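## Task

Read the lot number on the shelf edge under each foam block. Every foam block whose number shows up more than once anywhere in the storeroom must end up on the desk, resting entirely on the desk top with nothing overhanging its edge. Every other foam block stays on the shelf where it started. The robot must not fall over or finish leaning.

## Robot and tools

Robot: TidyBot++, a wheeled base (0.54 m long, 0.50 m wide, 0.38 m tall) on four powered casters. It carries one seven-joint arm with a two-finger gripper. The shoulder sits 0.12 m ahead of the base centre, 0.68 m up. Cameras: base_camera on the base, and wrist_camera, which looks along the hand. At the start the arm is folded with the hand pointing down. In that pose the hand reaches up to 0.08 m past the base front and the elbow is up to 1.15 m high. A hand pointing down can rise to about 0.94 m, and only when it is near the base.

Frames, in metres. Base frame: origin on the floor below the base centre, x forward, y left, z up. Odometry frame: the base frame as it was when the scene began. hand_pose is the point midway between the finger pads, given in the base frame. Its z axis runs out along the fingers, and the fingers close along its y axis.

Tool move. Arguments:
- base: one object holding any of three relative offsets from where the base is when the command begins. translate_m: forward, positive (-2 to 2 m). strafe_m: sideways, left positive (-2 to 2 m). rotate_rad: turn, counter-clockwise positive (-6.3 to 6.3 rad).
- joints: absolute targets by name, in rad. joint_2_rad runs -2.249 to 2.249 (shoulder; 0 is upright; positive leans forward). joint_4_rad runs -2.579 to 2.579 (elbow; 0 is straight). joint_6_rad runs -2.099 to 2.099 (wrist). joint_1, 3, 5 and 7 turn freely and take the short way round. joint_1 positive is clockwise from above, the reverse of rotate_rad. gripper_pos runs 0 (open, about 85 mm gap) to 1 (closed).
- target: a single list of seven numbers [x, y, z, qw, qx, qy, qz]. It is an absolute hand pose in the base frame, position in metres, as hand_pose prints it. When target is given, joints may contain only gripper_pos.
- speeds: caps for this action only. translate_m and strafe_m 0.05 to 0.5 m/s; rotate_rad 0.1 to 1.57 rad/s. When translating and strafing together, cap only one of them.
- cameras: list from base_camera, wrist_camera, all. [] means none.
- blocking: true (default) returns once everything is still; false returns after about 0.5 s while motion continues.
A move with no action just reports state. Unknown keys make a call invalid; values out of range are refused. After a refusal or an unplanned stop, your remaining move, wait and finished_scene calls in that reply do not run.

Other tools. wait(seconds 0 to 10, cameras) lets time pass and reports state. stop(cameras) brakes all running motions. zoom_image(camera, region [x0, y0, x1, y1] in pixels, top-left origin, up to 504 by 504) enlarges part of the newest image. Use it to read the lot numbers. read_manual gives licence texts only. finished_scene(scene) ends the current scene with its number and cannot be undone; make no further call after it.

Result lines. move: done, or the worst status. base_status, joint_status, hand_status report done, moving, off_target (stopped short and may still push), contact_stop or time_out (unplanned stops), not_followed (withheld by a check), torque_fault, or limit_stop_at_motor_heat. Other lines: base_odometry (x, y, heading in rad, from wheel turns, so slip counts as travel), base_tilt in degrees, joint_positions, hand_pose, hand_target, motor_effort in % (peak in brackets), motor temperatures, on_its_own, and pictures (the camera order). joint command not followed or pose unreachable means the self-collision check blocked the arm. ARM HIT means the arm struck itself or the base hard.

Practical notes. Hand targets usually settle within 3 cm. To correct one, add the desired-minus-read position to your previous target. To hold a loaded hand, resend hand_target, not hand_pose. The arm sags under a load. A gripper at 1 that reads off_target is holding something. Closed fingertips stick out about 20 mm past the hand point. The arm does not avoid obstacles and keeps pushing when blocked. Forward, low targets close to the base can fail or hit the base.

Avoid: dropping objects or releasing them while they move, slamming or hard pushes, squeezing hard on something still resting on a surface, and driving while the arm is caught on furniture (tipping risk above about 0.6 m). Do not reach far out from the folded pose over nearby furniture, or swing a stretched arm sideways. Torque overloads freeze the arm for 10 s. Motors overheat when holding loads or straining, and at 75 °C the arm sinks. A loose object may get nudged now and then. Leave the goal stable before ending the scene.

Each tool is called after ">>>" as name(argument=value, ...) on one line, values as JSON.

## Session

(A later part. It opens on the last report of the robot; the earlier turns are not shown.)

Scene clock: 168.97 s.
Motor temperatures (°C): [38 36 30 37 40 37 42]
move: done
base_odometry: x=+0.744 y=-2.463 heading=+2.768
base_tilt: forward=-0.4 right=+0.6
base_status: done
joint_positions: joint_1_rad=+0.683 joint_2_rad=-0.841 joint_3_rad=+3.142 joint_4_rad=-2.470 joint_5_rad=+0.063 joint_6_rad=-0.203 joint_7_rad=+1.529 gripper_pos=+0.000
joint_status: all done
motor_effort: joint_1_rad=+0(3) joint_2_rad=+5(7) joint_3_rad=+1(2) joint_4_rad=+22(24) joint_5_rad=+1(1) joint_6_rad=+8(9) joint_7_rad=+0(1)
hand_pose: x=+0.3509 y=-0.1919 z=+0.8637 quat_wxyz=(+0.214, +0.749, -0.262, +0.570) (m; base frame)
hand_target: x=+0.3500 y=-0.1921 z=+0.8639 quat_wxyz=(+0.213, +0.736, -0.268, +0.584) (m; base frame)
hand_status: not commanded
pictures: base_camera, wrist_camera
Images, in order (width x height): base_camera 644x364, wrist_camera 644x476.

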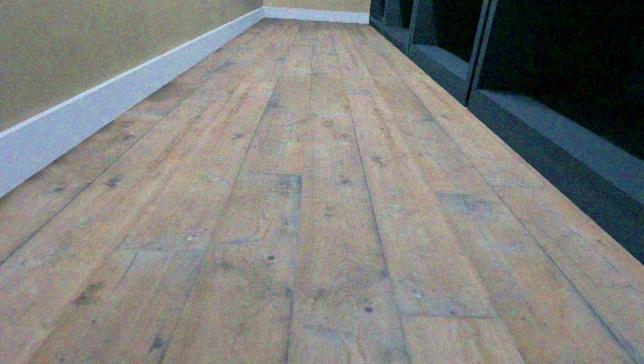

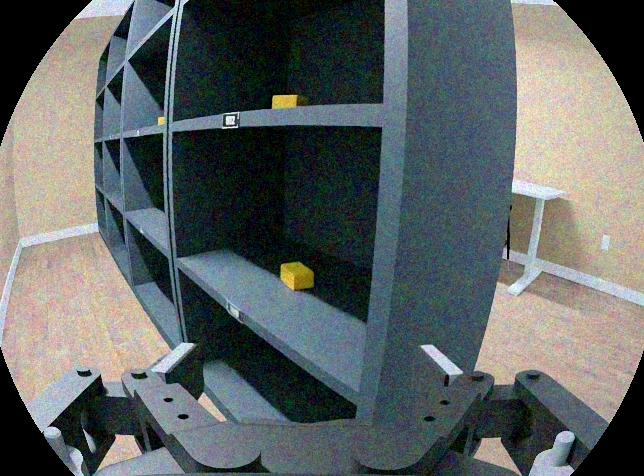

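>>> move(base={"strafe_m":0.05,"translate_m":0.45}, joints={"joint_1_rad":1.1}, cameras=["wrist_camera","base_camera"])

>>> move(joints={"joint_6_rad":-0.6}, cameras=["wrist_camera"])

Scene clock: 171.50 s.
Motor temperatures (°C): [38 36 30 37 40 37 42]
move: done
base_odometry: x=+0.307 y=-2.346 heading=+2.769
base_tilt: forward=-0.3 right=+0.6
base_status: done
joint_positions: joint_1_rad=+1.084 joint_2_rad=-0.842 joint_3_rad=+3.141 joint_4_rad=-2.470 joint_5_rad=+0.063 joint_6_rad=-0.203 joint_7_rad=+1.529 gripper_pos=+0.000
joint_status: all done
motor_effort: joint_1_rad=+0(2) joint_2_rad=+5(7) joint_3_rad=+1(2) joint_4_rad=+21(23) joint_5_rad=+1(1) joint_6_rad=+8(10) joint_7_rad=+0(1)
hand_pose: x=+0.2575 y=-0.2671 z=+0.8639 quat_wxyz=(+0.324, +0.681, -0.406, +0.516) (m; base frame)
hand_target: x=+0.2569 y=-0.2669 z=+0.8639 quat_wxyz=(+0.325, +0.668, -0.409, +0.530) (m; base frame)
hand_status: not commanded
pictures: base_camera, wrist_camera
Images, in order (width x height): base_camera 644x364, wrist_camera 644x476.

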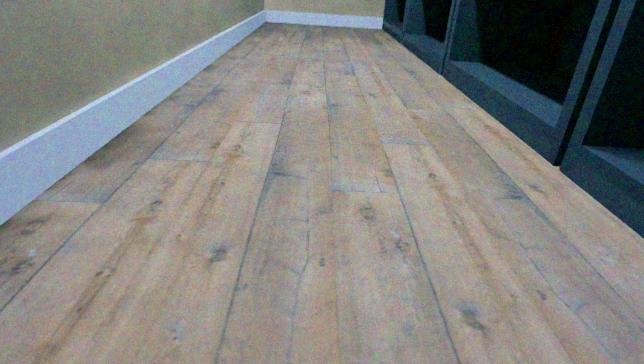

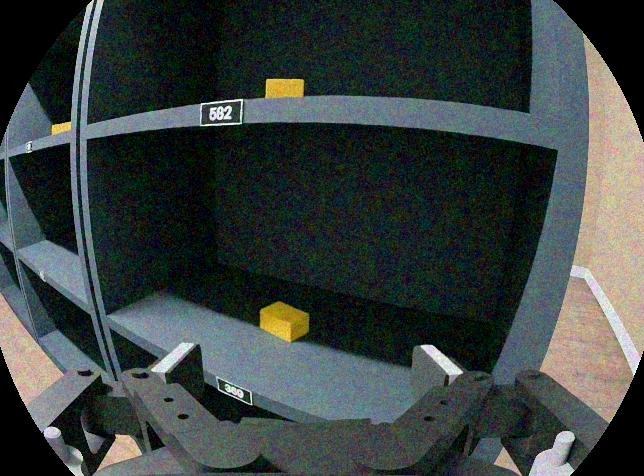

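Scene clock: 172.33 s.
Motor temperatures (°C): [38 36 30 37 40 37 42]
move: done
base_odometry: x=+0.307 y=-2.346 heading=+2.769
base_tilt: forward=-0.3 right=+0.6
base_status: not commanded
joint_positions: joint_1_rad=+1.084 joint_2_rad=-0.842 joint_3_rad=+3.141 joint_4_rad=-2.482 joint_5_rad=+0.063 joint_6_rad=-0.570 joint_7_rad=+1.529 gripper_pos=+0.000
joint_status: all done
motor_effort: joint_1_rad=+0(1) joint_2_rad=+6(7) joint_3_rad=+1(1) joint_4_rad=+22(24) joint_5_rad=+1(1) joint_6_rad=+8(9) joint_7_rad=+0(1)
hand_pose: x=+0.2277 y=-0.2250 z=+0.7549 quat_wxyz=(+0.247, +0.764, -0.463, +0.376) (m; base frame)
hand_target: x=+0.2291 y=-0.2127 z=+0.7391 quat_wxyz=(+0.226, +0.769, -0.471, +0.368) (m; base frame)
hand_status: not commanded
pictures: wrist_camera
Images, in order (width x height): wrist_camera 644x476.

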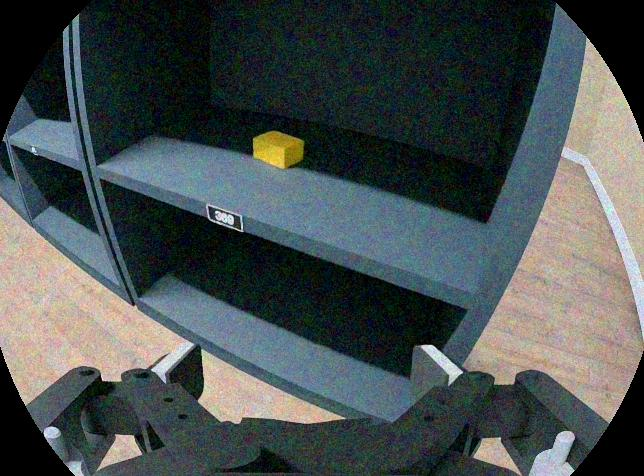

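>>> zoom_image(camera="wrist_camera", region=[204, 203, 246, 233])

>>> move(base={"translate_m":0.8}, joints={"joint_6_rad":-0.35}, cameras=["wrist_camera","base_camera"])

Scaled by 12.000.

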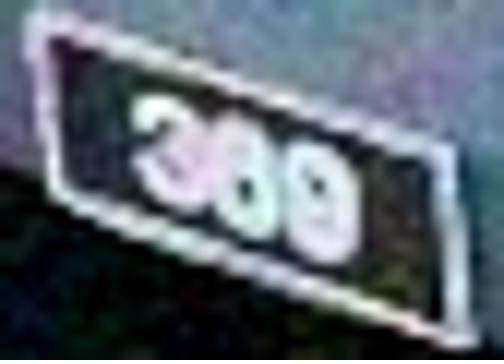

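Scene clock: 175.30 s.
Motor temperatures (°C): [38 36 30 37 40 37 42]
move: done
base_odometry: x=-0.438 y=-2.054 heading=+2.769
base_tilt: forward=-0.3 right=+0.6
base_status: done
joint_positions: joint_1_rad=+1.084 joint_2_rad=-0.842 joint_3_rad=+3.141 joint_4_rad=-2.484 joint_5_rad=+0.063 joint_6_rad=-0.370 joint_7_rad=+1.529 gripper_pos=+0.000
joint_status: all done
motor_effort: joint_1_rad=+0(1) joint_2_rad=+6(8) joint_3_rad=+1(2) joint_4_rad=+22(24) joint_5_rad=+1(1) joint_6_rad=+8(10) joint_7_rad=+0(1)
hand_pose: x=+0.2454 y=-0.2512 z=+0.8066 quat_wxyz=(+0.288, +0.724, -0.435, +0.451) (m; base frame)
hand_target: x=+0.2477 y=-0.2490 z=+0.8051 quat_wxyz=(+0.282, +0.718, -0.439, +0.461) (m; base frame)
hand_status: not commanded
pictures: base_camera, wrist_camera
Images, in order (width x height): base_camera 644x364, wrist_camera 644x476.

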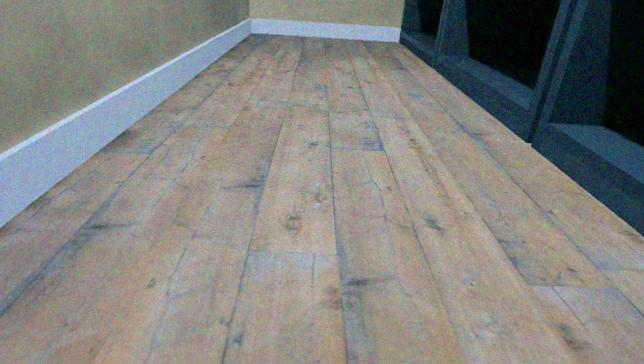

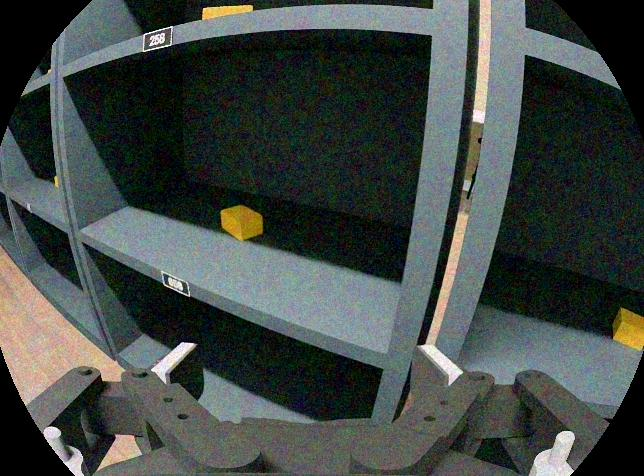

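>>> zoom_image(camera="wrist_camera", region=[158, 266, 194, 302])

>>> zoom_image(camera="wrist_camera", region=[140, 22, 176, 58])

>>> move(base={"translate_m":0.22}, cameras=["wrist_camera"])

>>> zoom_image(camera="wrist_camera", region=[200, 200, 400, 400])

Scaled by 14.000.

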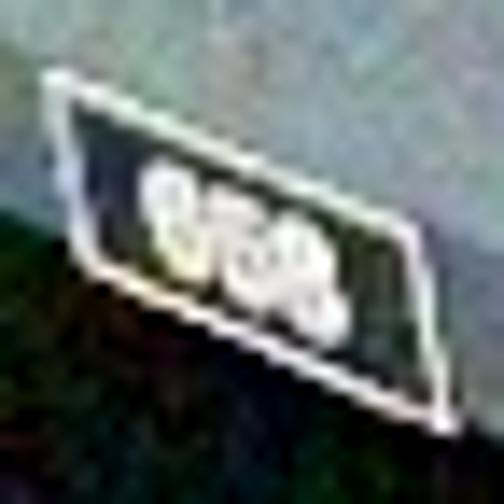

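Scaled by 14.000.

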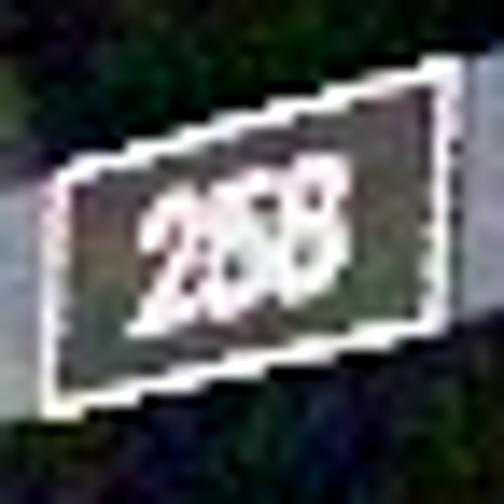

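Scene clock: 177.20 s.
Motor temperatures (°C): [38 36 30 37 40 37 42]
move: done
base_odometry: x=-0.643 y=-1.975 heading=+2.770
base_tilt: forward=-0.3 right=+0.6
base_status: done
joint_positions: joint_1_rad=+1.085 joint_2_rad=-0.842 joint_3_rad=+3.141 joint_4_rad=-2.484 joint_5_rad=+0.063 joint_6_rad=-0.370 joint_7_rad=+1.529 gripper_pos=+0.000
joint_status: not commanded
motor_effort: joint_1_rad=-1(1) joint_2_rad=+6(8) joint_3_rad=+1(2) joint_4_rad=+22(23) joint_5_rad=+1(1) joint_6_rad=+8(9) joint_7_rad=+0(1)
hand_pose: x=+0.2452 y=-0.2513 z=+0.8066 quat_wxyz=(+0.288, +0.724, -0.435, +0.451) (m; base frame)
hand_target: x=+0.2477 y=-0.2490 z=+0.8051 quat_wxyz=(+0.282, +0.718, -0.439, +0.461) (m; base frame)
hand_status: not commanded
pictures: wrist_camera
Images, in order (width x height): wrist_camera 644x476.

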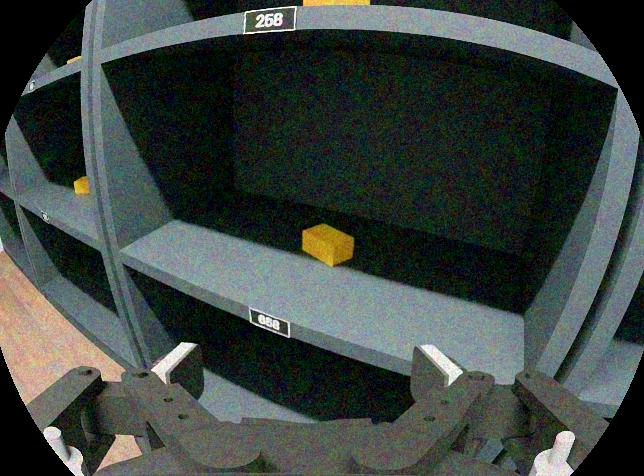

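Scaled by 2.520.

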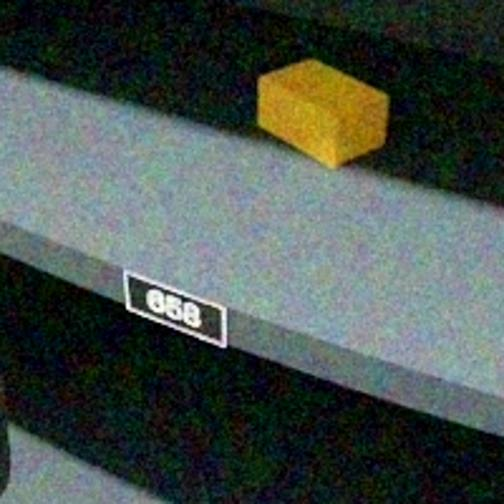

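>>> zoom_image(camera="wrist_camera", region=[248, 303, 292, 339])

>>> zoom_image(camera="wrist_camera", region=[240, 2, 300, 38])

>>> move(base={"translate_m":0.85}, cameras=["wrist_camera","base_camera"])

Scaled by 11.455.

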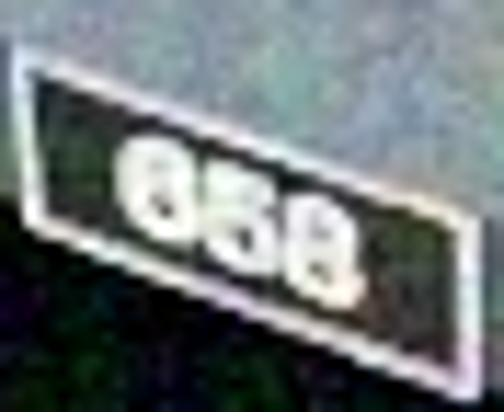

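Scaled by 8.400.

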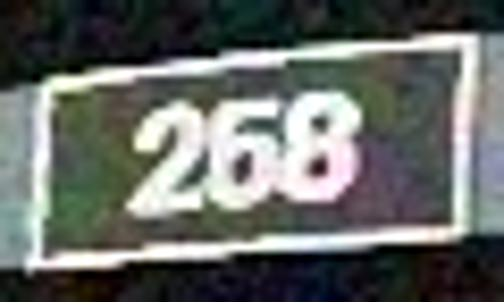

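Scene clock: 181.03 s.
Motor temperatures (°C): [38 36 30 37 40 37 42]
move: done
base_odometry: x=-1.435 y=-1.666 heading=+2.770
base_tilt: forward=-0.4 right=+0.6
base_status: done
joint_positions: joint_1_rad=+1.085 joint_2_rad=-0.842 joint_3_rad=+3.141 joint_4_rad=-2.484 joint_5_rad=+0.063 joint_6_rad=-0.370 joint_7_rad=+1.529 gripper_pos=+0.000
joint_status: not commanded
motor_effort: joint_1_rad=+0(1) joint_2_rad=+6(8) joint_3_rad=+1(2) joint_4_rad=+22(23) joint_5_rad=+1(1) joint_6_rad=+8(9) joint_7_rad=+0(1)
hand_pose: x=+0.2452 y=-0.2513 z=+0.8066 quat_wxyz=(+0.288, +0.724, -0.435, +0.451) (m; base frame)
hand_target: x=+0.2477 y=-0.2490 z=+0.8051 quat_wxyz=(+0.282, +0.718, -0.439, +0.461) (m; base frame)
hand_status: not commanded
pictures: base_camera, wrist_camera
Images, in order (width x height): base_camera 644x364, wrist_camera 644x476.

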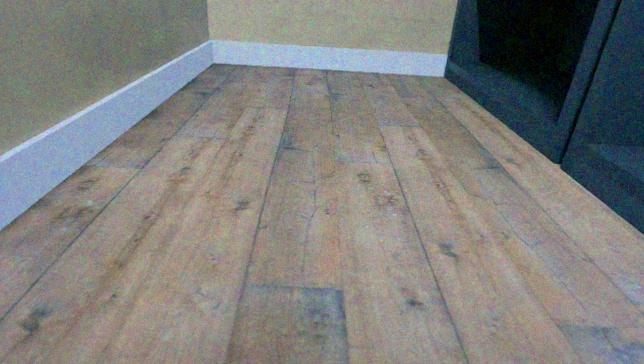

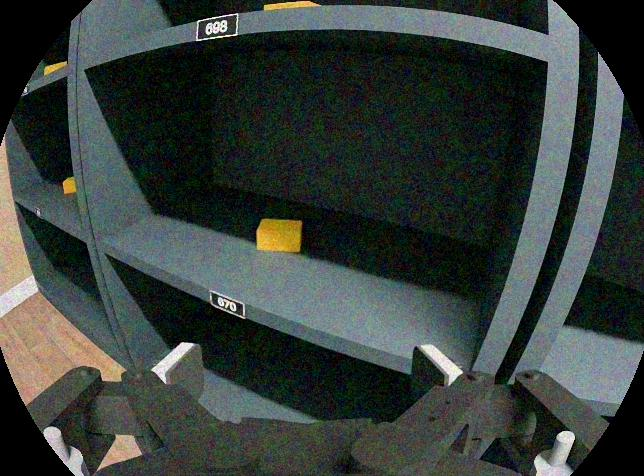

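>>> zoom_image(camera="wrist_camera", region=[195, 8, 241, 44])

>>> zoom_image(camera="wrist_camera", region=[206, 286, 250, 322])

>>> move(base={"translate_m":0.75}, cameras=["wrist_camera","base_camera"])

Scaled by 10.957.

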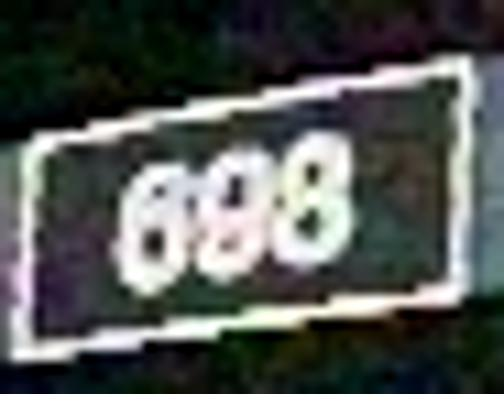

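Scaled by 11.455.

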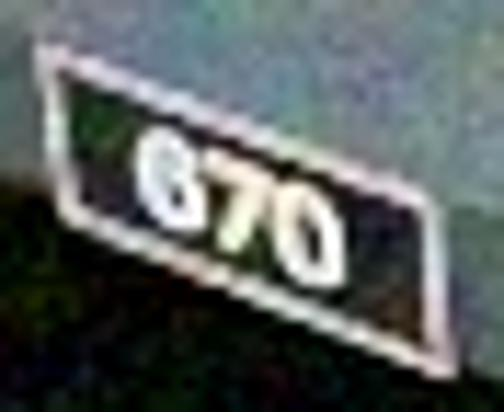

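Scene clock: 184.03 s.
Motor temperatures (°C): [38 36 30 37 40 37 42]
move: done
base_odometry: x=-2.134 y=-1.394 heading=+2.770
base_tilt: forward=-0.3 right=+0.6
base_status: done
joint_positions: joint_1_rad=+1.085 joint_2_rad=-0.842 joint_3_rad=+3.141 joint_4_rad=-2.484 joint_5_rad=+0.063 joint_6_rad=-0.370 joint_7_rad=+1.529 gripper_pos=+0.000
joint_status: not commanded
motor_effort: joint_1_rad=+0(1) joint_2_rad=+5(8) joint_3_rad=+1(2) joint_4_rad=+22(23) joint_5_rad=+1(1) joint_6_rad=+8(9) joint_7_rad=+0(1)
hand_pose: x=+0.2452 y=-0.2513 z=+0.8067 quat_wxyz=(+0.288, +0.724, -0.435, +0.451) (m; base frame)
hand_target: x=+0.2477 y=-0.2490 z=+0.8051 quat_wxyz=(+0.282, +0.718, -0.439, +0.461) (m; base frame)
hand_status: not commanded
pictures: base_camera, wrist_camera
Images, in order (width x height): base_camera 644x364, wrist_camera 644x476.

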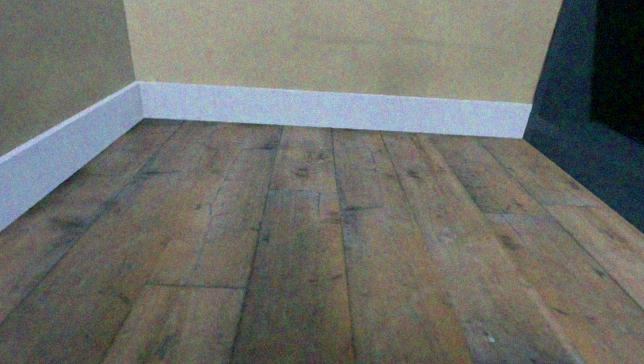

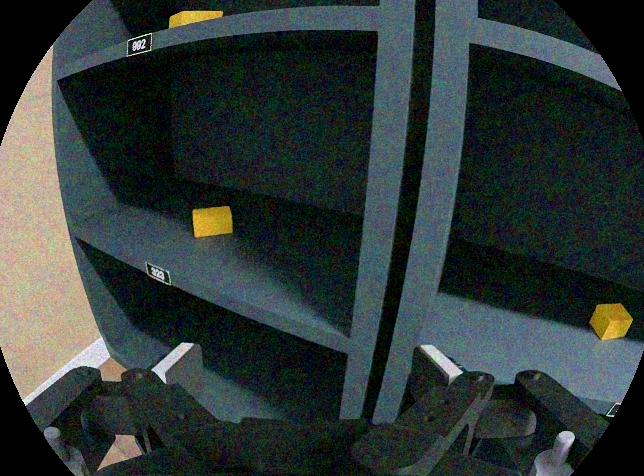

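>>> zoom_image(camera="wrist_camera", region=[122, 28, 158, 64])

>>> zoom_image(camera="wrist_camera", region=[140, 255, 176, 291])

Scaled by 14.000.

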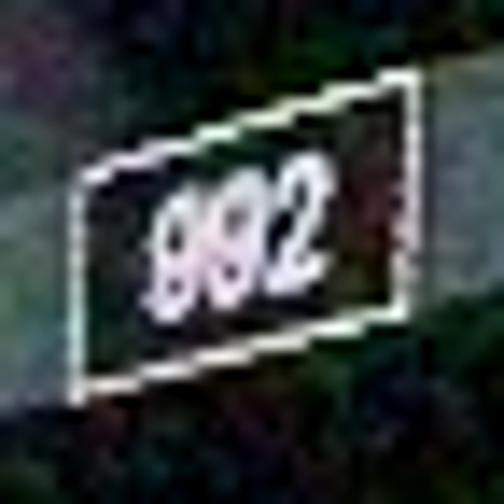

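Scaled by 14.000.

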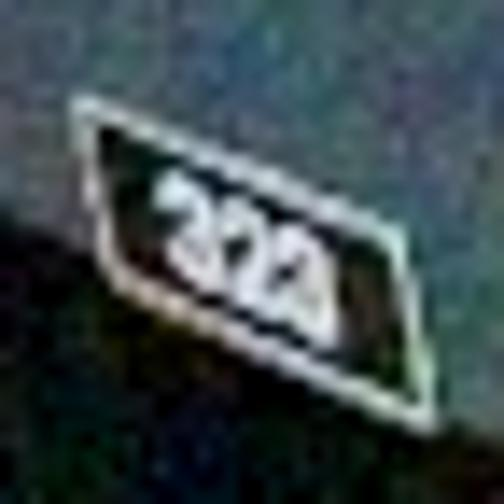

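>>> move(base={"translate_m":-0.7}, joints={"joint_1_rad":1.4,"joint_2_rad":-0.344,"joint_3_rad":3.14,"joint_4_rad":-1.247,"joint_5_rad":0,"joint_6_rad":-1.331,"joint_7_rad":1.57}, cameras=["wrist_camera","base_camera"])

Scene clock: 187.77 s.
Motor temperatures (°C): [38 35 30 37 40 37 42]
move: done
base_odometry: x=-1.482 y=-1.648 heading=+2.770
base_tilt: forward=-0.4 right=+0.6
base_status: done
joint_positions: joint_1_rad=+1.382 joint_2_rad=-0.364 joint_3_rad=+3.141 joint_4_rad=-1.263 joint_5_rad=+0.062 joint_6_rad=-1.280 joint_7_rad=+1.529 gripper_pos=+0.000
joint_status: all done
motor_effort: joint_1_rad=+0(2) joint_2_rad=-5(6) joint_3_rad=+1(2) joint_4_rad=+18(24) joint_5_rad=+1(2) joint_6_rad=+8(10) joint_7_rad=+0(2)
hand_pose: x=+0.1685 y=-0.3484 z=+1.0931 quat_wxyz=(+0.311, +0.667, -0.583, +0.344) (m; base frame)
hand_target: x=+0.1806 y=-0.3448 z=+1.0809 quat_wxyz=(+0.282, +0.688, -0.579, +0.335) (m; base frame)
hand_status: not commanded
pictures: base_camera, wrist_camera
Images, in order (width x height): base_camera 644x364, wrist_camera 644x476.

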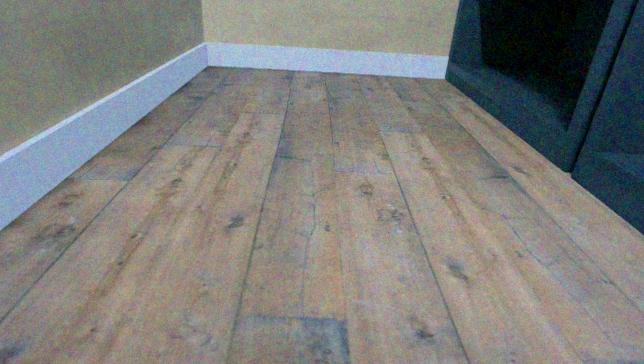

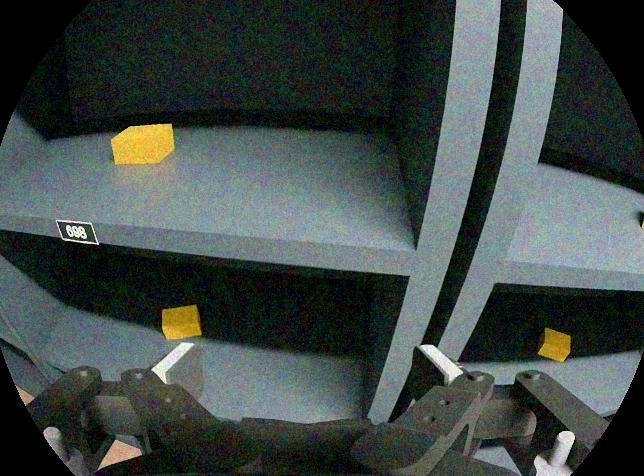

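>>> zoom_image(camera="wrist_camera", region=[90, 105, 190, 180])

Scaled by 5.040.

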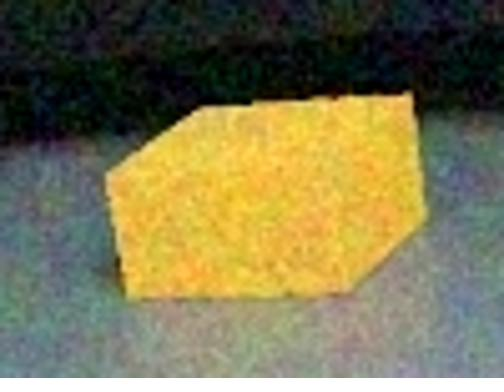

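>>> move(joints={"joint_1_rad":0.8,"joint_2_rad":-0.85,"joint_4_rad":-2.5,"joint_6_rad":-0.35}, cameras=[])

>>> move(base={"rotate_rad":-1.6}, joints={"joint_1_rad":0}, cameras=["wrist_camera","base_camera"])

Scene clock: 192.47 s.
Motor temperatures (°C): [38 35 30 37 40 37 42]
move: done
base_odometry: x=-1.482 y=-1.648 heading=+2.770
base_tilt: forward=-0.4 right=+0.6
base_status: not commanded
joint_positions: joint_1_rad=+0.819 joint_2_rad=-0.830 joint_3_rad=+3.141 joint_4_rad=-2.470 joint_5_rad=+0.062 joint_6_rad=-0.407 joint_7_rad=+1.529 gripper_pos=+0.000
joint_status: all done
motor_effort: joint_1_rad=+0(2) joint_2_rad=+5(6) joint_3_rad=+1(1) joint_4_rad=+22(23) joint_5_rad=+1(1) joint_6_rad=+8(9) joint_7_rad=+0(1)
hand_pose: x=+0.3055 y=-0.2086 z=+0.8017 quat_wxyz=(+0.221, +0.783, -0.340, +0.472) (m; base frame)
hand_target: x=+0.3156 y=-0.1998 z=+0.8051 quat_wxyz=(+0.210, +0.775, -0.327, +0.498) (m; base frame)
hand_status: not commanded
pictures: none
No camera images: "cameras" was empty.

Scene clock: 194.77 s.
Motor temperatures (°C): [38 35 30 37 40 37 42]
move: done
base_odometry: x=-1.482 y=-1.648 heading=+1.171
base_tilt: forward=-0.3 right=+0.6
base_status: done
joint_positions: joint_1_rad=+0.019 joint_2_rad=-0.832 joint_3_rad=+3.141 joint_4_rad=-2.470 joint_5_rad=+0.062 joint_6_rad=-0.405 joint_7_rad=+1.529 gripper_pos=+0.000
joint_status: all done
motor_effort: joint_1_rad=+0(2) joint_2_rad=+6(7) joint_3_rad=+1(2) joint_4_rad=+22(23) joint_5_rad=+1(1) joint_6_rad=+8(9) joint_7_rad=-1(1)
hand_pose: x=+0.3987 y=-0.0113 z=+0.8029 quat_wxyz=(+0.019, +0.852, -0.008, +0.522) (m; base frame)
hand_target: x=+0.3993 y=+0.0018 z=+0.8051 quat_wxyz=(+0.000, +0.841, +0.000, +0.540) (m; base frame)
hand_status: not commanded
pictures: base_camera, wrist_camera
Images, in order (width x height): base_camera 644x364, wrist_camera 644x476.

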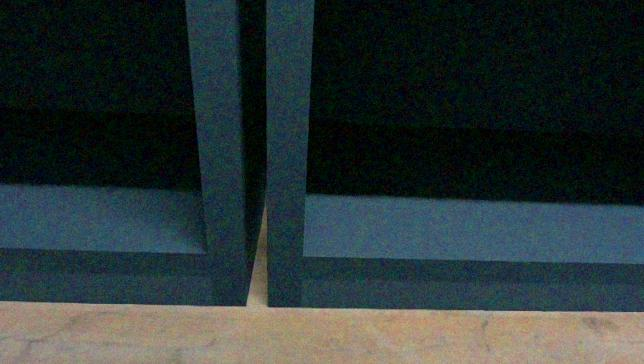

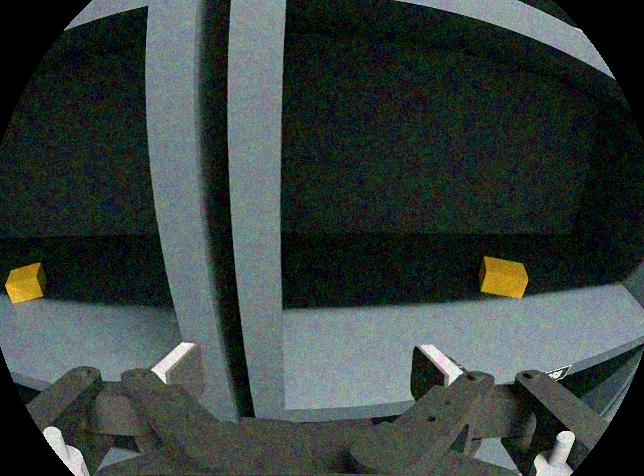

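>>> move(base={"translate_m":-0.1,"strafe_m":0.306,"rotate_rad":-0.02}, joints={"joint_1_rad":0,"joint_2_rad":0.1,"joint_4_rad":-1.3,"joint_5_rad":-0.5,"joint_6_rad":-1.6,"joint_7_rad":2.0}, cameras=["wrist_camera","base_camera"])

Scene clock: 198.80 s.
Motor temperatures (°C): [37 35 30 37 40 37 42]
move: done
base_odometry: x=-1.803 y=-1.621 heading=+1.150
base_tilt: forward=-0.3 right=+0.6
base_status: done
joint_positions: joint_1_rad=+0.015 joint_2_rad=+0.079 joint_3_rad=+3.141 joint_4_rad=-1.317 joint_5_rad=-0.432 joint_6_rad=-1.547 joint_7_rad=+1.956 gripper_pos=+0.000
joint_status: all done
motor_effort: joint_1_rad=-1(2) joint_2_rad=-20(22) joint_3_rad=+0(2) joint_4_rad=+18(24) joint_5_rad=-3(4) joint_6_rad=+3(9) joint_7_rad=+0(1)
hand_pose: x=+0.5202 y=+0.1261 z=+0.8792 quat_wxyz=(-0.190, +0.952, +0.195, +0.138) (m; base frame)
hand_target: x=+0.5080 y=+0.1511 z=+0.8834 quat_wxyz=(-0.226, +0.939, +0.231, +0.119) (m; base frame)
hand_status: not commanded
pictures: base_camera, wrist_camera
Images, in order (width x height): base_camera 644x364, wrist_camera 644x476.

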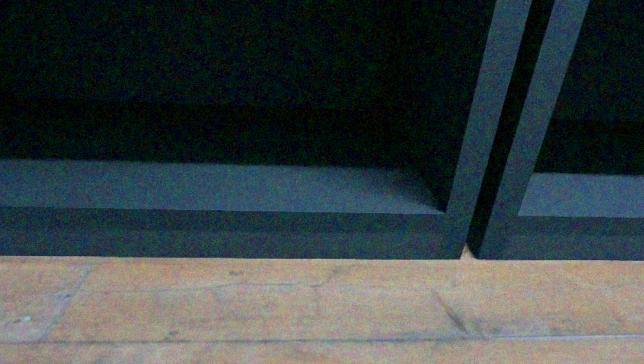

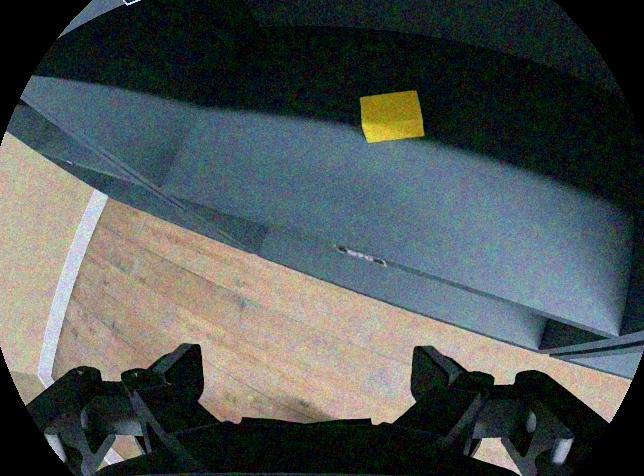

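>>> move(joints={"joint_1_rad":0,"joint_2_rad":0.17,"joint_4_rad":-0.541,"joint_5_rad":-0.92,"joint_6_rad":-1.83,"joint_7_rad":2.45}, cameras=["wrist_camera"])

Scene clock: 201.37 s.
Motor temperatures (°C): [37 35 30 37 40 37 42]
move: done
base_odometry: x=-1.803 y=-1.621 heading=+1.150
base_tilt: forward=-0.4 right=+0.6
base_status: not commanded
joint_positions: joint_1_rad=+0.015 joint_2_rad=+0.145 joint_3_rad=+3.141 joint_4_rad=-0.558 joint_5_rad=-0.852 joint_6_rad=-1.780 joint_7_rad=+2.406 gripper_pos=+0.000
joint_status: all done
motor_effort: joint_1_rad=+0(3) joint_2_rad=-18(22) joint_3_rad=+0(1) joint_4_rad=+12(19) joint_5_rad=-4(5) joint_6_rad=+6(7) joint_7_rad=+0(1)
hand_pose: x=+0.4973 y=+0.2252 z=+1.1592 quat_wxyz=(-0.202, +0.705, +0.538, +0.415) (m; base frame)
hand_target: x=+0.4808 y=+0.2411 z=+1.1555 quat_wxyz=(-0.228, +0.674, +0.578, +0.400) (m; base frame)
hand_status: not commanded
pictures: wrist_camera
Images, in order (width x height): wrist_camera 644x476.

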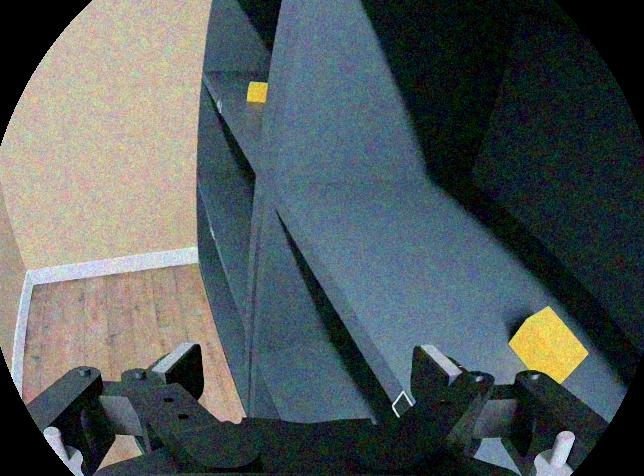

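>>> zoom_image(camera="wrist_camera", region=[500, 295, 600, 395])

Scaled by 5.040.

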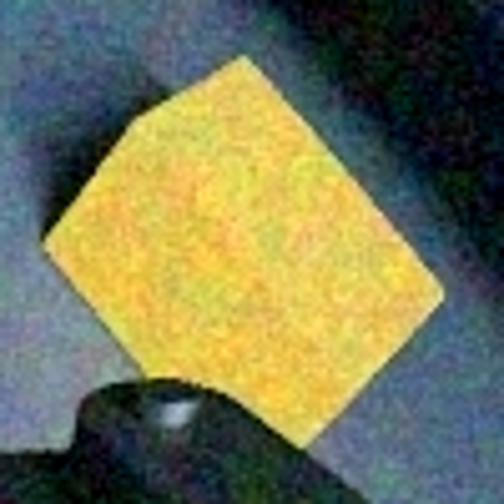

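>>> move(base={"translate_m":0.2}, speeds={"translate_m":0.25}, cameras=["wrist_camera","base_camera"])

Scene clock: 204.23 s.
Motor temperatures (°C): [37 35 30 37 40 37 42]
move: done
base_odometry: x=-1.721 y=-1.438 heading=+1.150
base_tilt: forward=-0.3 right=+0.6
base_status: done
joint_positions: joint_1_rad=+0.014 joint_2_rad=+0.162 joint_3_rad=+3.141 joint_4_rad=-0.556 joint_5_rad=-0.857 joint_6_rad=-1.784 joint_7_rad=+2.407 gripper_pos=+0.000
joint_status: not commanded
motor_effort: joint_1_rad=+0(1) joint_2_rad=-18(22) joint_3_rad=-1(1) joint_4_rad=+12(14) joint_5_rad=-4(4) joint_6_rad=+6(7) joint_7_rad=+0(1)
hand_pose: x=+0.5030 y=+0.2262 z=+1.1536 quat_wxyz=(-0.208, +0.707, +0.539, +0.408) (m; base frame)
hand_target: x=+0.4808 y=+0.2411 z=+1.1555 quat_wxyz=(-0.228, +0.674, +0.578, +0.400) (m; base frame)
hand_status: not commanded
pictures: base_camera, wrist_camera
Images, in order (width x height): base_camera 644x364, wrist_camera 644x476.

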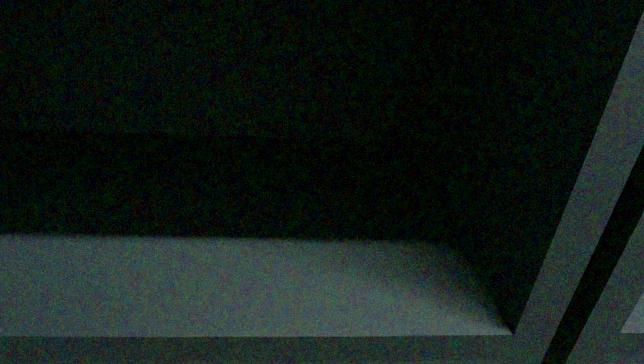

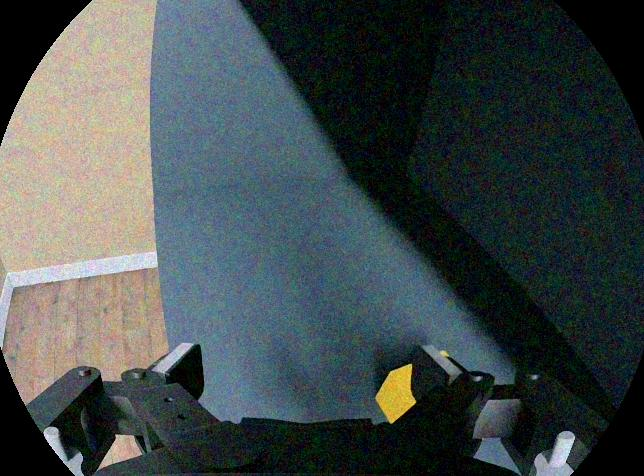

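>>> move(base={"translate_m":0.01,"strafe_m":-0.03}, joints={"joint_1_rad":0,"joint_2_rad":0.331,"joint_4_rad":-0.541,"joint_5_rad":-0.96,"joint_6_rad":-1.85,"joint_7_rad":2.48}, cameras=["wrist_camera"])

Scene clock: 206.23 s.
Motor temperatures (°C): [37 35 30 37 40 37 42]
move: done
base_odometry: x=-1.690 y=-1.441 heading=+1.151
base_tilt: forward=-0.3 right=+0.6
base_status: done
joint_positions: joint_1_rad=+0.011 joint_2_rad=+0.326 joint_3_rad=+3.141 joint_4_rad=-0.550 joint_5_rad=-0.895 joint_6_rad=-1.800 joint_7_rad=+2.437 gripper_pos=+0.000
joint_status: all done
motor_effort: joint_1_rad=+0(3) joint_2_rad=-25(31) joint_3_rad=-2(2) joint_4_rad=+14(16) joint_5_rad=-5(6) joint_6_rad=+4(7) joint_7_rad=+0(1)
hand_pose: x=+0.5642 y=+0.2334 z=+1.0912 quat_wxyz=(-0.263, +0.718, +0.540, +0.353) (m; base frame)
hand_target: x=+0.5406 y=+0.2468 z=+1.0957 quat_wxyz=(-0.286, +0.684, +0.576, +0.345) (m; base frame)
hand_status: not commanded
pictures: wrist_camera
Images, in order (width x height): wrist_camera 644x476.

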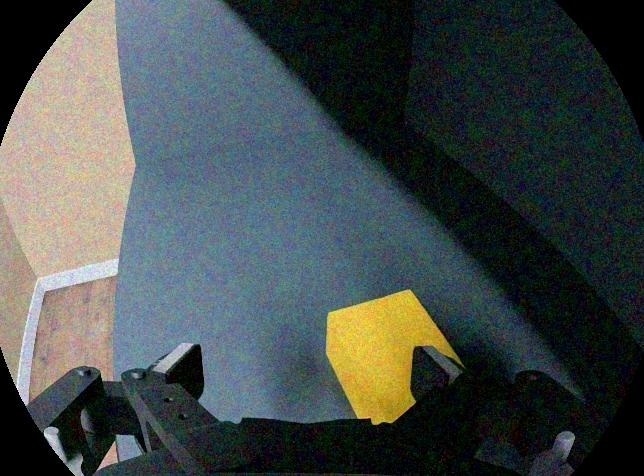

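>>> move(joints={"joint_1_rad":0,"joint_2_rad":0.508,"joint_4_rad":-0.24,"joint_5_rad":-1.13,"joint_6_rad":-2.065,"joint_7_rad":2.45}, cameras=["wrist_camera"])

>>> move(base={"translate_m":0.07}, speeds={"translate_m":0.1}, cameras=["wrist_camera","base_camera"])

Scene clock: 208.90 s.
Motor temperatures (°C): [37 35 30 37 40 37 42]
move: done
base_odometry: x=-1.690 y=-1.441 heading=+1.151
base_tilt: forward=-0.3 right=+0.6
base_status: not commanded
joint_positions: joint_1_rad=+0.011 joint_2_rad=+0.485 joint_3_rad=+3.141 joint_4_rad=-0.259 joint_5_rad=-1.062 joint_6_rad=-2.012 joint_7_rad=+2.437 gripper_pos=+0.000
joint_status: all done
motor_effort: joint_1_rad=-1(2) joint_2_rad=-27(30) joint_3_rad=-2(2) joint_4_rad=+12(15) joint_5_rad=-4(6) joint_6_rad=+5(6) joint_7_rad=+0(1)
hand_pose: x=+0.5408 y=+0.2427 z=+1.0952 quat_wxyz=(-0.300, +0.645, +0.624, +0.323) (m; base frame)
hand_target: x=+0.5222 y=+0.2493 z=+1.0925 quat_wxyz=(-0.325, +0.614, +0.651, +0.305) (m; base frame)
hand_status: not commanded
pictures: wrist_camera
Images, in order (width x height): wrist_camera 644x476.

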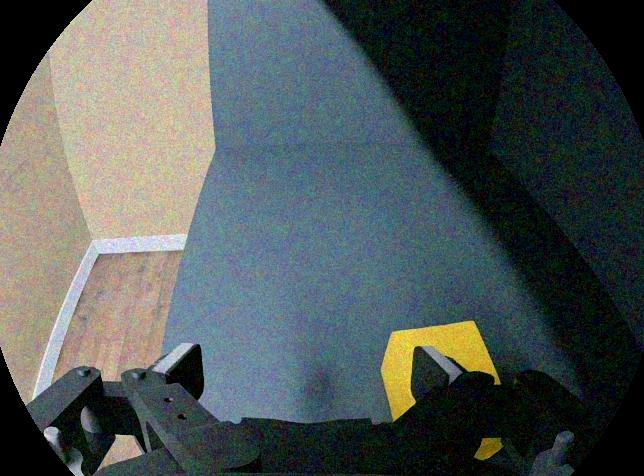

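Scene clock: 210.23 s.
Motor temperatures (°C): [37 35 30 37 40 37 42]
move: done
base_odometry: x=-1.661 y=-1.377 heading=+1.150
base_tilt: forward=-0.3 right=+0.6
base_status: done
joint_positions: joint_1_rad=+0.010 joint_2_rad=+0.493 joint_3_rad=+3.141 joint_4_rad=-0.256 joint_5_rad=-1.066 joint_6_rad=-2.017 joint_7_rad=+2.437 gripper_pos=+0.000
joint_status: not commanded
motor_effort: joint_1_rad=-1(2) joint_2_rad=-28(31) joint_3_rad=-2(3) joint_4_rad=+11(13) joint_5_rad=-4(5) joint_6_rad=+4(6) joint_7_rad=+0(1)
hand_pose: x=+0.5424 y=+0.2428 z=+1.0919 quat_wxyz=(-0.303, +0.645, +0.625, +0.319) (m; base frame)
hand_target: x=+0.5222 y=+0.2493 z=+1.0925 quat_wxyz=(-0.325, +0.614, +0.651, +0.305) (m; base frame)
hand_status: not commanded
pictures: base_camera, wrist_camera
Images, in order (width x height): base_camera 644x364, wrist_camera 644x476.

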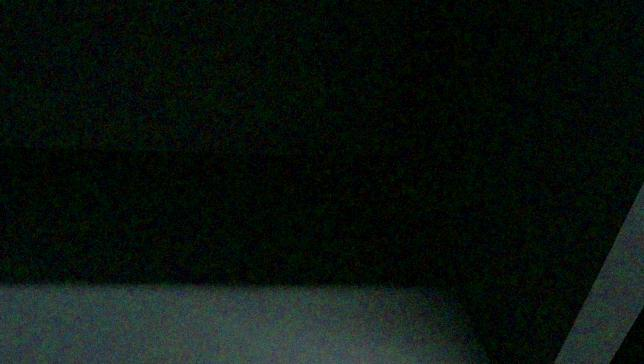

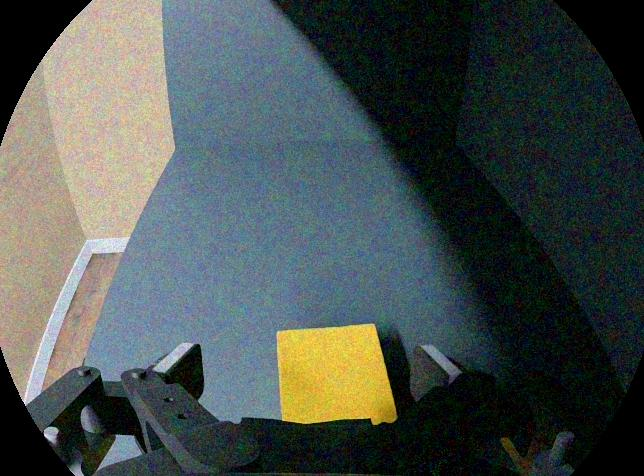

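>>> move(base={"translate_m":0.01}, joints={"joint_1_rad":0,"joint_2_rad":0.345,"joint_4_rad":-0.73,"joint_5_rad":-1.0,"joint_6_rad":-1.87,"joint_7_rad":2.74}, cameras=["wrist_camera"])

Scene clock: 212.63 s.
Motor temperatures (°C): [37 36 30 37 40 37 42]
move: done
base_odometry: x=-1.657 y=-1.368 heading=+1.150
base_tilt: forward=-0.3 right=+0.6
base_status: done
joint_positions: joint_1_rad=+0.010 joint_2_rad=+0.352 joint_3_rad=+3.141 joint_4_rad=-0.701 joint_5_rad=-1.066 joint_6_rad=-1.924 joint_7_rad=+2.694 gripper_pos=+0.000
joint_status: all done
motor_effort: joint_1_rad=+0(3) joint_2_rad=-26(31) joint_3_rad=-2(3) joint_4_rad=+14(16) joint_5_rad=-6(7) joint_6_rad=+3(6) joint_7_rad=+0(1)
hand_pose: x=+0.5158 y=+0.2530 z=+1.0567 quat_wxyz=(-0.351, +0.615, +0.636, +0.307) (m; base frame)
hand_target: x=+0.5330 y=+0.2519 z=+1.0427 quat_wxyz=(-0.321, +0.625, +0.637, +0.316) (m; base frame)
hand_status: not commanded
pictures: wrist_camera
Images, in order (width x height): wrist_camera 644x476.

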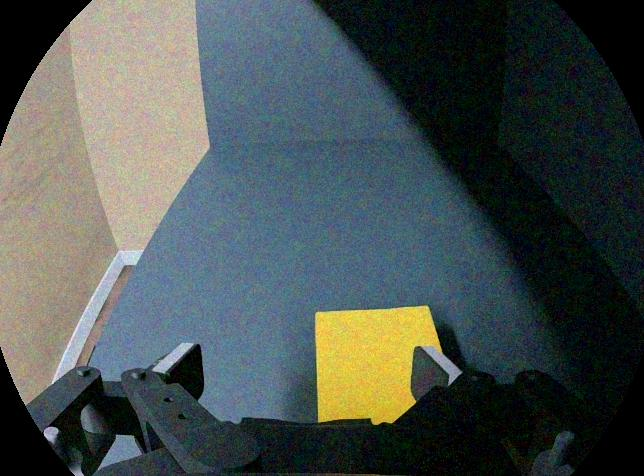

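>>> move(joints={"joint_2_rad":0.27,"joint_5_rad":-0.88,"joint_6_rad":-1.775,"joint_7_rad":2.74}, cameras=["wrist_camera"])

Scene clock: 214.03 s.
Motor temperatures (°C): [37 36 30 37 40 37 42]
move: done
base_odometry: x=-1.657 y=-1.368 heading=+1.150
base_tilt: forward=-0.3 right=+0.6
base_status: not commanded
joint_positions: joint_1_rad=+0.010 joint_2_rad=+0.264 joint_3_rad=+3.141 joint_4_rad=-0.704 joint_5_rad=-0.951 joint_6_rad=-1.827 joint_7_rad=+2.697 gripper_pos=+0.000
joint_status: all done
motor_effort: joint_1_rad=+0(1) joint_2_rad=-24(29) joint_3_rad=-1(2) joint_4_rad=+15(16) joint_5_rad=-5(6) joint_6_rad=+4(5) joint_7_rad=+0(1)
hand_pose: x=+0.5241 y=+0.2425 z=+1.0774 quat_wxyz=(-0.269, +0.642, +0.626, +0.353) (m; base frame)
hand_target: x=+0.5471 y=+0.2367 z=+1.0600 quat_wxyz=(-0.238, +0.653, +0.626, +0.355) (m; base frame)
hand_status: not commanded
pictures: wrist_camera
Images, in order (width x height): wrist_camera 644x476.

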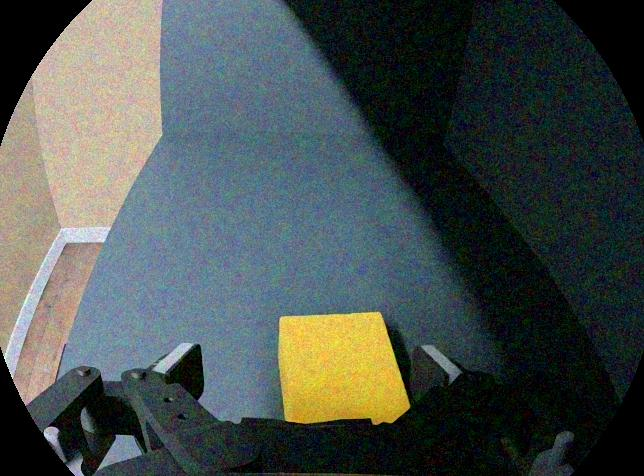

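>>> move(base={"translate_m":-0.033}, joints={"joint_2_rad":0.385}, speeds={"translate_m":0.1}, cameras=["wrist_camera"])

Scene clock: 215.93 s.
Motor temperatures (°C): [37 36 30 37 40 37 42]
move: off_target
base_odometry: x=-1.670 y=-1.398 heading=+1.150
base_tilt: forward=-0.3 right=+0.6
base_status: done
joint_positions: joint_1_rad=+0.010 joint_2_rad=+0.342 joint_3_rad=+3.140 joint_4_rad=-0.704 joint_5_rad=-0.944 joint_6_rad=-1.801 joint_7_rad=+2.706 gripper_pos=+0.000
joint_status: joint_2_rad off_target (ended at +0.342, target +0.385)
motor_effort: joint_1_rad=-1(2) joint_2_rad=-22(27) joint_3_rad=-1(2) joint_4_rad=+12(15) joint_5_rad=-2(6) joint_6_rad=+2(5) joint_7_rad=-1(2)
hand_pose: x=+0.5615 y=+0.2428 z=+1.0467 quat_wxyz=(-0.285, +0.655, +0.612, +0.339) (m; base frame)
hand_target: x=+0.5876 y=+0.2367 z=+1.0083 quat_wxyz=(-0.274, +0.672, +0.611, +0.317) (m; base frame)
hand_status: not commanded
pictures: wrist_camera
Images, in order (width x height): wrist_camera 644x476.

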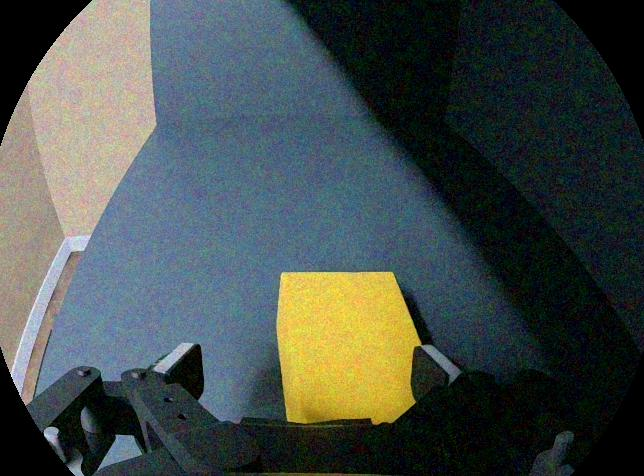

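>>> move(joints={"joint_2_rad":0.31}, cameras=[])

>>> move(base={"translate_m":0.025}, cameras=["wrist_camera"])

>>> move(joints={"joint_2_rad":0.375}, cameras=["wrist_camera"])

Scene clock: 217.03 s.
Motor temperatures (°C): [37 36 30 37 40 37 42]
move: done
base_odometry: x=-1.670 y=-1.398 heading=+1.150
base_tilt: forward=-0.3 right=+0.6
base_status: not commanded
joint_positions: joint_1_rad=+0.010 joint_2_rad=+0.314 joint_3_rad=+3.140 joint_4_rad=-0.710 joint_5_rad=-0.936 joint_6_rad=-1.801 joint_7_rad=+2.706 gripper_pos=+0.000
joint_status: all done
motor_effort: joint_1_rad=-1(1) joint_2_rad=-25(27) joint_3_rad=-2(2) joint_4_rad=+15(16) joint_5_rad=-6(6) joint_6_rad=+3(4) joint_7_rad=+0(1)
hand_pose: x=+0.5521 y=+0.2416 z=+1.0551 quat_wxyz=(-0.275, +0.654, +0.615, +0.344) (m; base frame)
hand_target: x=+0.5618 y=+0.2367 z=+1.0426 quat_wxyz=(-0.251, +0.659, +0.621, +0.342) (m; base frame)
hand_status: not commanded
pictures: none
No camera images: "cameras" was empty.

Scene clock: 217.87 s.
Motor temperatures (°C): [37 36 30 37 40 37 42]
move: done
base_odometry: x=-1.660 y=-1.375 heading=+1.150
base_tilt: forward=-0.3 right=+0.6
base_status: done
joint_positions: joint_1_rad=+0.009 joint_2_rad=+0.307 joint_3_rad=+3.140 joint_4_rad=-0.711 joint_5_rad=-0.936 joint_6_rad=-1.801 joint_7_rad=+2.706 gripper_pos=+0.000
joint_status: not commanded
motor_effort: joint_1_rad=+0(2) joint_2_rad=-25(29) joint_3_rad=-1(2) joint_4_rad=+15(16) joint_5_rad=-5(6) joint_6_rad=+3(5) joint_7_rad=+0(1)
hand_pose: x=+0.5494 y=+0.2417 z=+1.0581 quat_wxyz=(-0.273, +0.653, +0.616, +0.346) (m; base frame)
hand_target: x=+0.5618 y=+0.2367 z=+1.0426 quat_wxyz=(-0.251, +0.659, +0.621, +0.342) (m; base frame)
hand_status: not commanded
pictures: wrist_camera
Images, in order (width x height): wrist_camera 644x476.

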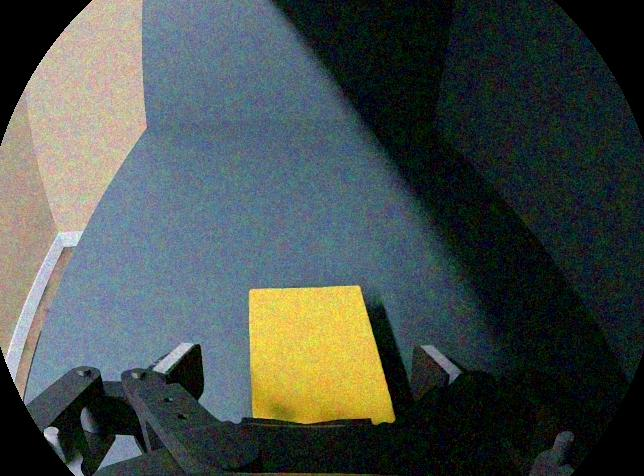

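Scene clock: 218.80 s.
Motor temperatures (°C): [37 36 30 37 40 37 42]
move: done
base_odometry: x=-1.660 y=-1.375 heading=+1.150
base_tilt: forward=-0.3 right=+0.6
base_status: not commanded
joint_positions: joint_1_rad=+0.009 joint_2_rad=+0.358 joint_3_rad=+3.140 joint_4_rad=-0.711 joint_5_rad=-0.936 joint_6_rad=-1.801 joint_7_rad=+2.706 gripper_pos=+0.000
joint_status: all done
motor_effort: joint_1_rad=-1(1) joint_2_rad=-28(30) joint_3_rad=-2(2) joint_4_rad=+15(16) joint_5_rad=-5(6) joint_6_rad=+3(4) joint_7_rad=+0(0)
hand_pose: x=+0.5680 y=+0.2415 z=+1.0358 quat_wxyz=(-0.289, +0.661, +0.609, +0.330) (m; base frame)
hand_target: x=+0.5843 y=+0.2367 z=+1.0130 quat_wxyz=(-0.271, +0.670, +0.612, +0.320) (m; base frame)
hand_status: not commanded
pictures: wrist_camera
Images, in order (width x height): wrist_camera 644x476.

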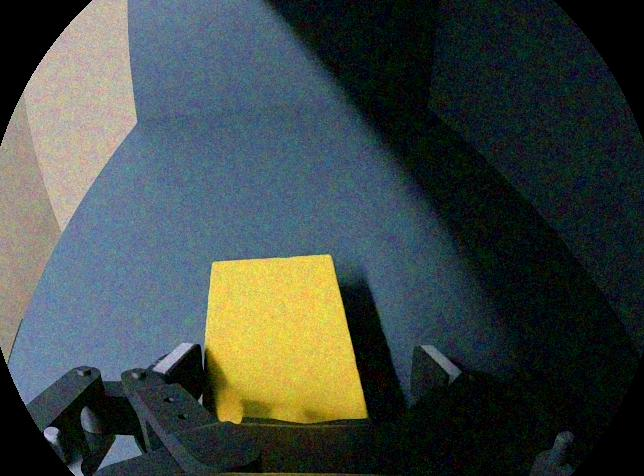

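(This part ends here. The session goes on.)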